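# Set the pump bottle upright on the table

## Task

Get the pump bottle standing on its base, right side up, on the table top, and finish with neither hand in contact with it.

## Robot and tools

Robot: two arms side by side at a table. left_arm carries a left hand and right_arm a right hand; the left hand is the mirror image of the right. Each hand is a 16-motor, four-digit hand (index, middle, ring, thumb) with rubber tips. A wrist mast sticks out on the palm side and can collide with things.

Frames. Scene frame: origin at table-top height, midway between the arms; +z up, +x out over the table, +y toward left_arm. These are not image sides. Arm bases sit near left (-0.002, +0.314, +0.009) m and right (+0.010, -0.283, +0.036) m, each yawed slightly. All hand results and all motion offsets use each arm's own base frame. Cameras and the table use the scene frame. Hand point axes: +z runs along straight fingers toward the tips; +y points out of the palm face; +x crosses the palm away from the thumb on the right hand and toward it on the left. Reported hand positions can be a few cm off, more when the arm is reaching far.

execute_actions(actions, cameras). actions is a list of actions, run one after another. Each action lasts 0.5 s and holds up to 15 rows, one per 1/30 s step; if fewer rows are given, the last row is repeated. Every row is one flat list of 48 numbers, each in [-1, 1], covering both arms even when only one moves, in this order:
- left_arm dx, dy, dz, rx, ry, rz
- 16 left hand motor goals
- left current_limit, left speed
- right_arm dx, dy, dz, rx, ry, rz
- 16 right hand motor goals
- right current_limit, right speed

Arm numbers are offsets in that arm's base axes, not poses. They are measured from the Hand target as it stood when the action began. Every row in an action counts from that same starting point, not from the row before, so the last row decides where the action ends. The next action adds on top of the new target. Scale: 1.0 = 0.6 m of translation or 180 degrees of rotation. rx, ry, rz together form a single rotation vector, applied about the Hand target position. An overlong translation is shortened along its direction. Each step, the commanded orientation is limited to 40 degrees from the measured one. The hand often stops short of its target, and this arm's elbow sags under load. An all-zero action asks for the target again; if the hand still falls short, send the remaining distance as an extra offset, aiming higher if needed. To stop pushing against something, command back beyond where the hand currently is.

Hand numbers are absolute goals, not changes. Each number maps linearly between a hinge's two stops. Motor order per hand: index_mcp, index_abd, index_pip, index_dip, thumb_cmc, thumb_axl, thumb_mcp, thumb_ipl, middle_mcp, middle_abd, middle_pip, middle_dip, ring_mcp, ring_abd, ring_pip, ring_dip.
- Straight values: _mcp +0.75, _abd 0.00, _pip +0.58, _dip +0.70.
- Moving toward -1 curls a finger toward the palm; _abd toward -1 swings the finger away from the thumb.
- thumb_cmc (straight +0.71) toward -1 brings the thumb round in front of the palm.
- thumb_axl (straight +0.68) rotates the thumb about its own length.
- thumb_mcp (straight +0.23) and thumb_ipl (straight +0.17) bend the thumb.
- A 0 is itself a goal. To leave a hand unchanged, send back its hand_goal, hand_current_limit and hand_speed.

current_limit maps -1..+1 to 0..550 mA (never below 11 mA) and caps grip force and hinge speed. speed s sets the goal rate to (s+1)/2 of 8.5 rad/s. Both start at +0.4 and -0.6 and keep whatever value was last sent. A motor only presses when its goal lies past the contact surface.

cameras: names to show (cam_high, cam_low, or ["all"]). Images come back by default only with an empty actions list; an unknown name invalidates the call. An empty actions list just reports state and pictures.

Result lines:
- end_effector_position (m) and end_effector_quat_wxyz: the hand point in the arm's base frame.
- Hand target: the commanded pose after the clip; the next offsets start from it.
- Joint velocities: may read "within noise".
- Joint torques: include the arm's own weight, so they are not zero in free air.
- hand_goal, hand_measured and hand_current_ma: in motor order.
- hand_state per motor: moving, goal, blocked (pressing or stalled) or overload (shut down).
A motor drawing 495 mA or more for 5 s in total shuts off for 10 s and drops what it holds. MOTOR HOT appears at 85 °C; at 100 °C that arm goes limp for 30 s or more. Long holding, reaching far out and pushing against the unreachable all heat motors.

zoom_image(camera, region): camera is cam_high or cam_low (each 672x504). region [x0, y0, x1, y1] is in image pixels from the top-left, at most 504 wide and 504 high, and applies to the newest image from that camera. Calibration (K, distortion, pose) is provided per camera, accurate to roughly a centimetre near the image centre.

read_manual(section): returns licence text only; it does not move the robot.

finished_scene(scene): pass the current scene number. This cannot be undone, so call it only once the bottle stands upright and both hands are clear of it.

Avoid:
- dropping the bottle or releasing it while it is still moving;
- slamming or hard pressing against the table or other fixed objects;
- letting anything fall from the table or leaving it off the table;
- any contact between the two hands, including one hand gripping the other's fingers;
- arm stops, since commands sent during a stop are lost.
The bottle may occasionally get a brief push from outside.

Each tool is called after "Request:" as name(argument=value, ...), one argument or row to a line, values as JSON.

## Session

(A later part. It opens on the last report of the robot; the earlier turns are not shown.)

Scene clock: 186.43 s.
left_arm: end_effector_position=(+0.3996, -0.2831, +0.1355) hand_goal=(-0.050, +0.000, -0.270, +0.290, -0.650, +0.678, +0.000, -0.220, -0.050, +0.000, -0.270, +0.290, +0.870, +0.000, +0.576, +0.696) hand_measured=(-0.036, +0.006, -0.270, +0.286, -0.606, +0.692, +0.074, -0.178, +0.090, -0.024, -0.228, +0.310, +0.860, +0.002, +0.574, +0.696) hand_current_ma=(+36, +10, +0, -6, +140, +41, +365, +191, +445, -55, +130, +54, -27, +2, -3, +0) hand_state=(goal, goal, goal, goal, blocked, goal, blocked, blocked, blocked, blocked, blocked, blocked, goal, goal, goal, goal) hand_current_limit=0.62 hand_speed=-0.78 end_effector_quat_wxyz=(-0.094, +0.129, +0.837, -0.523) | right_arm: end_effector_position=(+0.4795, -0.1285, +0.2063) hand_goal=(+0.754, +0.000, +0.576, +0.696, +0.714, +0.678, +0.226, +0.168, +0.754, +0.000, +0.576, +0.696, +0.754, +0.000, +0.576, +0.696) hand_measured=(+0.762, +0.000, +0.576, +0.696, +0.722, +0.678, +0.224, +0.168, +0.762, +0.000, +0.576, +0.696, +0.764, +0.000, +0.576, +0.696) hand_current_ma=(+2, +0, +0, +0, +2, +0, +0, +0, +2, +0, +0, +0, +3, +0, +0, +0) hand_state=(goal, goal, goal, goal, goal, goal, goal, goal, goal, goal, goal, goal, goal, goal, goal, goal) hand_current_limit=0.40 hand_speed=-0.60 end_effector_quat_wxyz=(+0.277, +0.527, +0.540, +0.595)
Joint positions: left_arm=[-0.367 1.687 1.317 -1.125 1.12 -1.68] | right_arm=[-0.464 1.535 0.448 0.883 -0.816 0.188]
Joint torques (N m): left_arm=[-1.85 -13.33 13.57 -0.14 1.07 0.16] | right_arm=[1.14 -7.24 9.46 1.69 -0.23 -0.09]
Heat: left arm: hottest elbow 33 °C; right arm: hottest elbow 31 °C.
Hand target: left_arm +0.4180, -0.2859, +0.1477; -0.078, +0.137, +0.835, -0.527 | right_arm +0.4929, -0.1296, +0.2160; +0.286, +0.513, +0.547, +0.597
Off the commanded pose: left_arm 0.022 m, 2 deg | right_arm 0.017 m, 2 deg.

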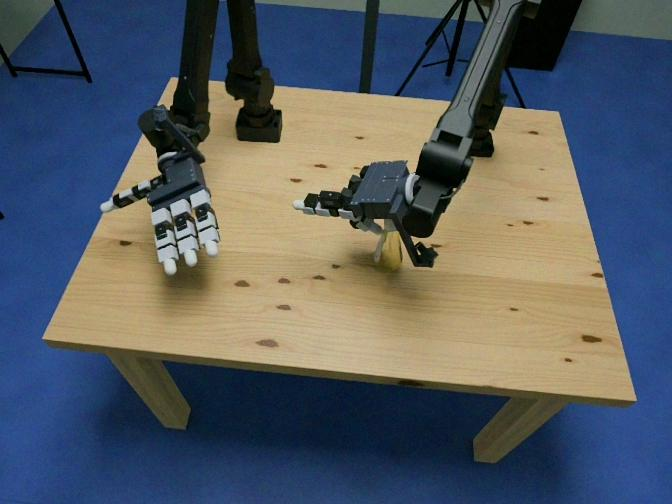

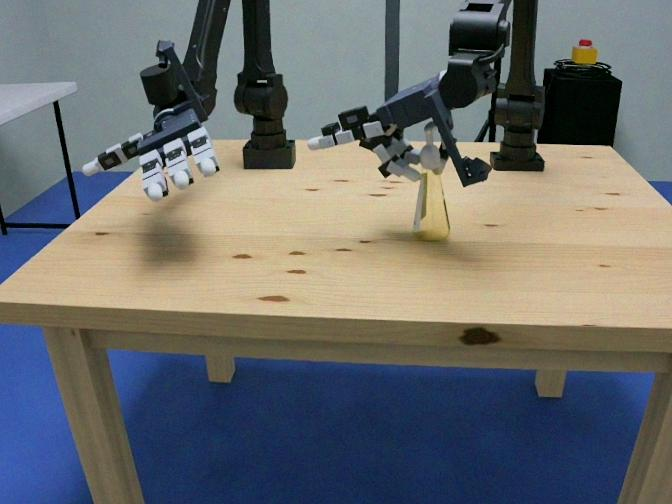

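Request:
execute_actions(
  actions=[
    [[-0.02,0,-0.012,0,0,0,-0.05,0,-0.27,0.29,-0.65,0.677,0.03,-0.2,0.02,0,-0.27,0.29,0.87,0,0.576,0.696,0.45,-0.78,0,0,0,0,0,0,0.754,0,0.576,0.696,0.714,0.678,0.226,0.168,0.754,0,0.576,0.696,0.754,0,0.576,0.696,0.4,-0.6]],
    [[0,0,0,0,0,0,0.08,0,-0.27,0.29,-0.65,0.677,0.12,-0.13,0.16,0,-0.27,0.29,0.87,0,0.576,0.696,0.4,-0.88,0,0,0,0,0,0,0.754,0,0.576,0.696,0.714,0.678,0.226,0.168,0.754,0,0.576,0.696,0.754,0,0.576,0.696,0.4,-0.6]],
  ],
  cameras=["all"],
)

Request:
zoom_image(
  camera="cam_low",
  region=[350, 100, 510, 260],
)

Request:
zoom_image(
  camera="cam_high",
  region=[310, 130, 470, 290],
)

Scene clock: 205.00 s.
left_arm: end_effector_position=(+0.4027, -0.2846, +0.1364) hand_goal=(+0.080, +0.000, -0.270, +0.290, -0.650, +0.678, +0.120, -0.130, +0.160, +0.000, -0.270, +0.290, +0.870, +0.000, +0.576, +0.696) hand_measured=(+0.074, +0.004, -0.270, +0.288, -0.626, +0.688, +0.110, -0.136, +0.154, -0.004, -0.264, +0.294, +0.860, +0.002, +0.574, +0.696) hand_current_ma=(-12, +5, -1, -4, +65, +29, -28, -18, -15, -5, +10, +6, -27, +2, -3, +0) hand_state=(goal, goal, goal, goal, blocked, goal, goal, goal, goal, goal, goal, goal, goal, goal, goal, goal) hand_current_limit=0.40 hand_speed=-0.88 end_effector_quat_wxyz=(-0.088, +0.130, +0.836, -0.525) | right_arm: end_effector_position=(+0.4795, -0.1285, +0.2063) hand_goal=(+0.754, +0.000, +0.576, +0.696, +0.714, +0.678, +0.226, +0.168, +0.754, +0.000, +0.576, +0.696, +0.754, +0.000, +0.576, +0.696) hand_measured=(+0.762, +0.000, +0.576, +0.696, +0.722, +0.678, +0.224, +0.168, +0.762, +0.000, +0.576, +0.696, +0.764, +0.000, +0.576, +0.696) hand_current_ma=(+2, +0, +0, +0, +2, +0, +0, +0, +2, +0, +0, +0, +3, +0, +0, +0) hand_state=(goal, goal, goal, goal, goal, goal, goal, goal, goal, goal, goal, goal, goal, goal, goal, goal) hand_current_limit=0.40 hand_speed=-0.60 end_effector_quat_wxyz=(+0.277, +0.527, +0.540, +0.595)
Joint positions: left_arm=[-0.367 1.685 1.317 -1.105 1.121 -1.691] | right_arm=[-0.464 1.535 0.448 0.883 -0.816 0.188]
Joint torques (N m): left_arm=[-1.96 -15.38 9.42 0.92 1.08 0.05] | right_arm=[1.26 -7.18 9.47 1.72 -0.24 -0.08]
Heat: left arm: hottest elbow 36 °C; right arm: hottest elbow 31 °C.
Hand target: left_arm +0.4059, -0.2859, +0.1404; -0.078, +0.137, +0.835, -0.527 | right_arm +0.4929, -0.1296, +0.2160; +0.286, +0.513, +0.547, +0.597
Off the commanded pose: left_arm 0.005 m, 1 deg | right_arm 0.017 m, 2 deg.

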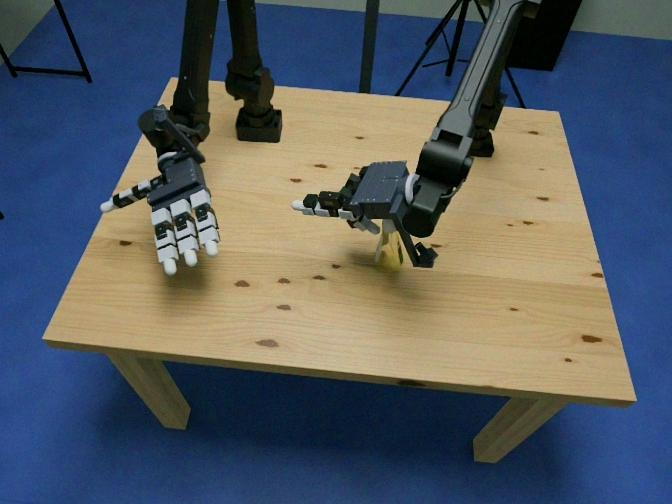

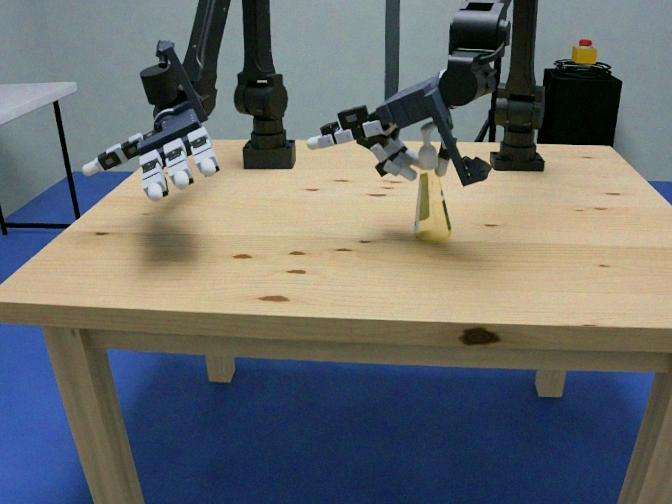

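Scaled by 3.150 from the camera's 672x504 image, which has a finer 960x720 frame.

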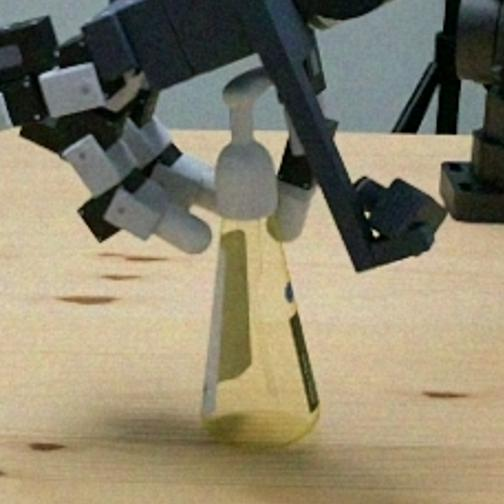

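Scaled by 3.150 from the camera's 672x504 image, which has a finer 960x720 frame.

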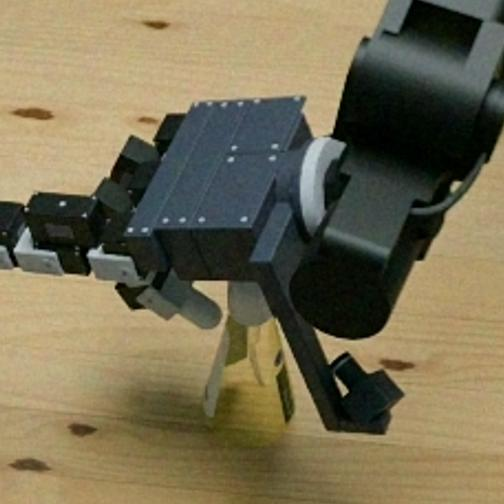

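Request:
execute_actions(
  actions=[
    [[0,0,0,0,0,0,0.2,0,-0.27,0.29,-0.65,0.677,0.22,0.1,0.25,0,-0.27,0.29,0.87,0,0.576,0.696,0.4,-0.88,0,0,0,0,0,0,0.754,0,0.576,0.696,0.714,0.678,0.226,0.168,0.754,0,0.576,0.696,0.754,0,0.576,0.696,0.4,-0.6]],
    [[0,0,0,0,0,0,0.5,0,-0.27,0.29,-0.65,0.677,0.22,0.168,0.5,0,-0.27,0.29,0.87,0,0.576,0.696,0.4,-0.75,0,0,0,0,0,0,0.754,0,0.576,0.696,0.714,0.678,0.226,0.168,0.754,0,0.576,0.696,0.754,0,0.576,0.696,0.4,-0.6]],
  ],
  cameras=["cam_low"],
)

Request:
zoom_image(
  camera="cam_low",
  region=[350, 100, 510, 260],
)

Scene clock: 211.30 s.
left_arm: end_effector_position=(+0.4035, -0.2847, +0.1364) hand_goal=(+0.500, +0.000, -0.270, +0.290, -0.650, +0.678, +0.220, +0.168, +0.500, +0.000, -0.270, +0.290, +0.870, +0.000, +0.576, +0.696) hand_measured=(+0.486, +0.004, -0.270, +0.288, -0.646, +0.680, +0.216, +0.164, +0.486, -0.004, -0.266, +0.294, +0.860, +0.002, +0.574, +0.696) hand_current_ma=(-39, +5, -1, -4, +7, +4, -10, -7, -34, -5, +6, +6, -27, +2, -3, +0) hand_state=(goal, goal, goal, goal, goal, goal, goal, goal, goal, goal, goal, goal, goal, goal, goal, goal) hand_current_limit=0.40 hand_speed=-0.75 end_effector_quat_wxyz=(-0.086, +0.131, +0.836, -0.526) | right_arm: end_effector_position=(+0.4795, -0.1285, +0.2063) hand_goal=(+0.754, +0.000, +0.576, +0.696, +0.714, +0.678, +0.226, +0.168, +0.754, +0.000, +0.576, +0.696, +0.754, +0.000, +0.576, +0.696) hand_measured=(+0.762, +0.000, +0.576, +0.696, +0.722, +0.678, +0.224, +0.168, +0.762, +0.000, +0.576, +0.696, +0.764, +0.000, +0.576, +0.696) hand_current_ma=(+2, +0, +0, +0, +2, +0, +0, +0, +2, +0, +0, +0, +3, +0, +0, +0) hand_state=(goal, goal, goal, goal, goal, goal, goal, goal, goal, goal, goal, goal, goal, goal, goal, goal) hand_current_limit=0.40 hand_speed=-0.60 end_effector_quat_wxyz=(+0.277, +0.527, +0.540, +0.595)
Joint positions: left_arm=[-0.366 1.685 1.317 -1.102 1.121 -1.691] | right_arm=[-0.464 1.535 0.448 0.883 -0.816 0.188]
Joint torques (N m): left_arm=[-1.9 -16.21 9.61 0.64 1.17 0.12] | right_arm=[1.26 -7.36 9.43 1.7 -0.24 -0.09]
Heat: left arm: hottest elbow 36 °C; right arm: hottest elbow 31 °C.
Hand target: left_arm +0.4060, -0.2858, +0.1404; -0.078, +0.137, +0.835, -0.527 | right_arm +0.4929, -0.1296, +0.2160; +0.286, +0.513, +0.547, +0.597
Off the commanded pose: left_arm 0.005 m, 1 deg | right_arm 0.017 m, 2 deg.
Images, in order (width x height): cam_low 672x504.

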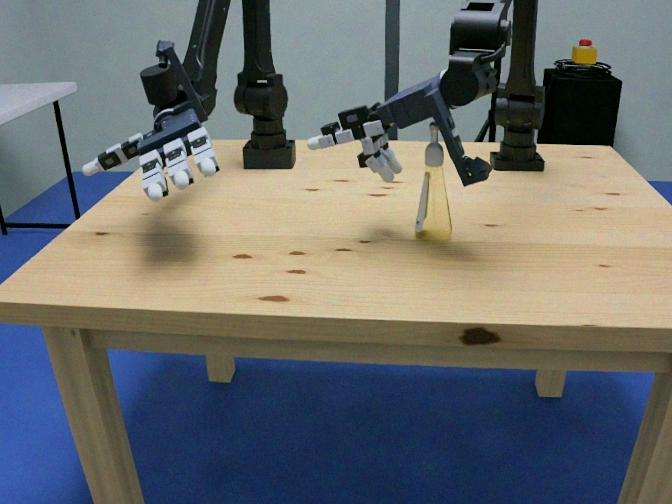

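Scaled by 3.150 from the camera's 672x504 image, which has a finer 960x720 frame.

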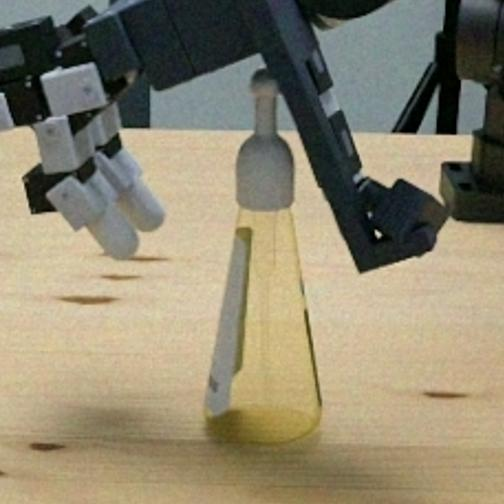

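Request:
execute_actions(
  actions=[
    [[0,0,0,0,0,0,0.87,0,0.3,0.5,-0.65,0.677,0.225,0.168,0.87,0,0.3,0.5,0.87,0,0.576,0.696,0.4,-0.6,0,0,0,0,0,0,0.754,0,0.576,0.696,0.714,0.678,0.226,0.168,0.754,0,0.576,0.696,0.754,0,0.576,0.696,0.4,-0.6]],
    [[0,0,0.05,0,0,0,0.87,0,0.57,0.69,-0.65,0.677,0.225,0.168,0.87,0,0.57,0.69,0.87,0,0.576,0.696,0.4,-0.6,0,0,0,0,0,0,0.754,0,0.576,0.696,0.714,0.678,0.226,0.168,0.754,0,0.576,0.696,0.754,0,0.576,0.696,0.4,-0.6]],
    [[0,0,0.1,0,0,0,0.87,0,0.57,0.69,-0.65,0.677,0.225,0.168,0.87,0,0.57,0.69,0.87,0,0.576,0.696,0.4,-0.6,0,0,0,0,0,0,0.754,0,0.576,0.696,0.714,0.678,0.226,0.168,0.754,0,0.576,0.696,0.754,0,0.576,0.696,0.4,-0.6]],
  ],
  cameras=["all"],
)

Scene clock: 222.90 s.
left_arm: end_effector_position=(+0.3977, -0.2826, +0.2257) hand_goal=(+0.870, +0.000, +0.570, +0.690, -0.650, +0.678, +0.226, +0.168, +0.870, +0.000, +0.570, +0.690, +0.870, +0.000, +0.576, +0.696) hand_measured=(+0.848, +0.002, +0.564, +0.686, -0.650, +0.680, +0.222, +0.166, +0.852, -0.002, +0.564, +0.686, +0.858, +0.002, +0.574, +0.696) hand_current_ma=(-61, +3, -15, -6, +1, +3, -9, -7, -53, -4, -13, -6, -31, +2, -3, +0) hand_state=(blocked, goal, goal, goal, goal, goal, goal, goal, goal, goal, goal, goal, goal, goal, goal, goal) hand_current_limit=0.40 hand_speed=-0.60 end_effector_quat_wxyz=(-0.082, +0.132, +0.836, -0.527) | right_arm: end_effector_position=(+0.4795, -0.1285, +0.2063) hand_goal=(+0.754, +0.000, +0.576, +0.696, +0.714, +0.678, +0.226, +0.168, +0.754, +0.000, +0.576, +0.696, +0.754, +0.000, +0.576, +0.696) hand_measured=(+0.762, +0.000, +0.576, +0.696, +0.722, +0.678, +0.224, +0.168, +0.762, +0.000, +0.576, +0.696, +0.764, +0.000, +0.576, +0.696) hand_current_ma=(+2, +0, +0, +0, +2, +0, +0, +0, +2, +0, +0, +0, +3, +0, +0, +0) hand_state=(goal, goal, goal, goal, goal, goal, goal, goal, goal, goal, goal, goal, goal, goal, goal, goal) hand_current_limit=0.40 hand_speed=-0.60 end_effector_quat_wxyz=(+0.277, +0.527, +0.540, +0.595)
Joint positions: left_arm=[-0.366 1.603 1.457 -1.309 1.121 -1.697] | right_arm=[-0.464 1.535 0.448 0.883 -0.816 0.188]
Joint torques (N m): left_arm=[-1.9 -12.57 12.7 0.16 1.13 0.08] | right_arm=[1.03 -7.24 9.47 1.72 -0.24 -0.09]
Heat: left arm: hottest elbow 36 °C; right arm: hottest elbow 31 °C.
Hand target: left_arm +0.4060, -0.2858, +0.2304; -0.078, +0.137, +0.835, -0.527 | right_arm +0.4929, -0.1296, +0.2160; +0.286, +0.513, +0.547, +0.597
Off the commanded pose: left_arm 0.010 m, 1 deg | right_arm 0.017 m, 2 deg.

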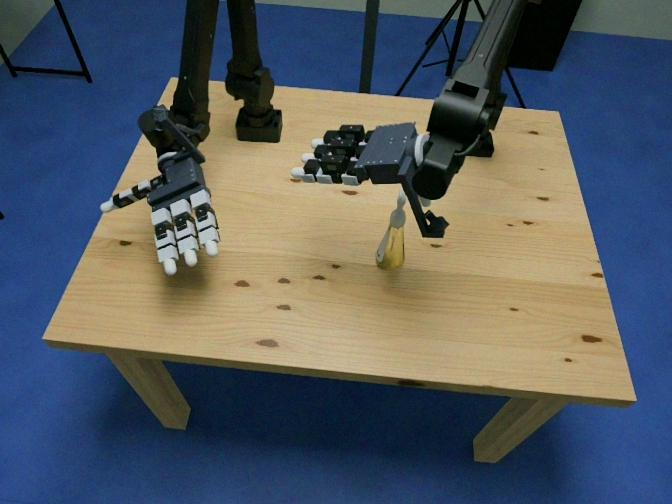

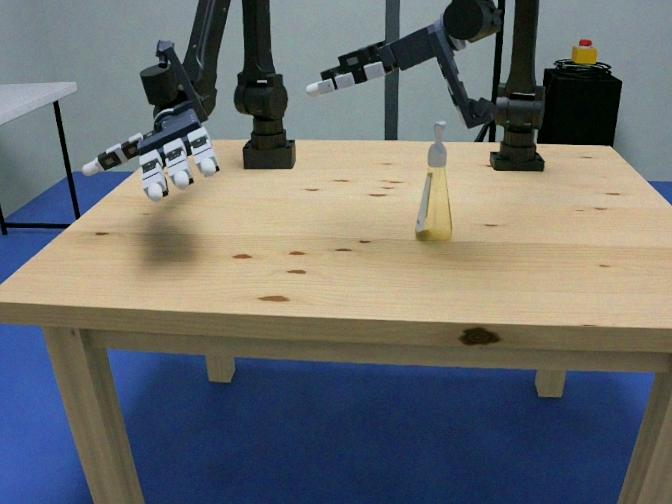

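Request:
execute_actions(
  actions=[
    [[0,0,0.09,0,0,0,0.87,0,0.57,0.69,-0.65,0.677,0.225,0.168,0.87,0,0.57,0.69,0.87,0,0.576,0.696,0.4,-0.6,0,0,0,0,0,0,0.754,0,0.576,0.696,0.714,0.678,0.226,0.168,0.754,0,0.576,0.696,0.754,0,0.576,0.696,0.4,-0.6]],
  ],
  cameras=["cam_high"],
)

Scene clock: 226.30 s.
left_arm: end_effector_position=(+0.3980, -0.2826, +0.2738) hand_goal=(+0.870, +0.000, +0.570, +0.690, -0.650, +0.678, +0.226, +0.168, +0.870, +0.000, +0.570, +0.690, +0.870, +0.000, +0.576, +0.696) hand_measured=(+0.848, +0.002, +0.564, +0.686, -0.650, +0.680, +0.222, +0.166, +0.852, -0.002, +0.564, +0.686, +0.858, +0.002, +0.574, +0.696) hand_current_ma=(-61, +2, -15, -6, +0, +3, -9, -7, -53, -4, -13, -6, -32, +2, -3, +0) hand_state=(blocked, goal, goal, goal, goal, goal, goal, goal, goal, goal, goal, goal, goal, goal, goal, goal) hand_current_limit=0.40 hand_speed=-0.60 end_effector_quat_wxyz=(-0.089, +0.127, +0.837, -0.525) | right_arm: end_effector_position=(+0.4795, -0.1285, +0.2063) hand_goal=(+0.754, +0.000, +0.576, +0.696, +0.714, +0.678, +0.226, +0.168, +0.754, +0.000, +0.576, +0.696, +0.754, +0.000, +0.576, +0.696) hand_measured=(+0.762, +0.000, +0.576, +0.696, +0.722, +0.678, +0.224, +0.168, +0.762, +0.000, +0.576, +0.696, +0.764, +0.000, +0.576, +0.696) hand_current_ma=(+2, +0, +0, +0, +2, +0, +0, +0, +2, +0, +0, +0, +3, +0, +0, +0) hand_state=(goal, goal, goal, goal, goal, goal, goal, goal, goal, goal, goal, goal, goal, goal, goal, goal) hand_current_limit=0.40 hand_speed=-0.60 end_effector_quat_wxyz=(+0.277, +0.527, +0.540, +0.595)
Joint positions: left_arm=[-0.366 1.603 1.582 -1.449 1.12 -1.699] | right_arm=[-0.464 1.535 0.448 0.883 -0.816 0.188]
Joint torques (N m): left_arm=[-1.61 -13.8 13.41 0.1 1.16 0.14] | right_arm=[1.26 -7.24 9.46 1.7 -0.24 -0.09]
Heat: left arm: hottest elbow 36 °C; right arm: hottest elbow 31 °C.
Hand target: left_arm +0.4060, -0.2858, +0.2845; -0.078, +0.137, +0.835, -0.527 | right_arm +0.4929, -0.1296, +0.2160; +0.286, +0.513, +0.547, +0.597
Off the commanded pose: left_arm 0.014 m, 2 deg | right_arm 0.017 m, 2 deg.
Images, in order (width x height): cam_high 672x504.

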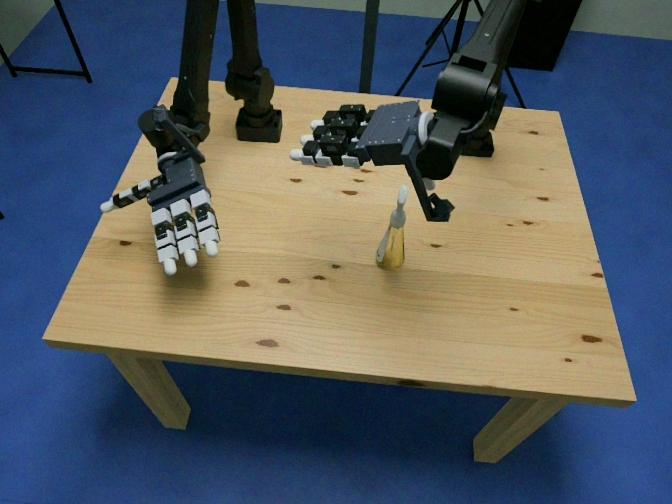

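Request:
finished_scene(
  scene=3,
)

The scene is finished: the task was done.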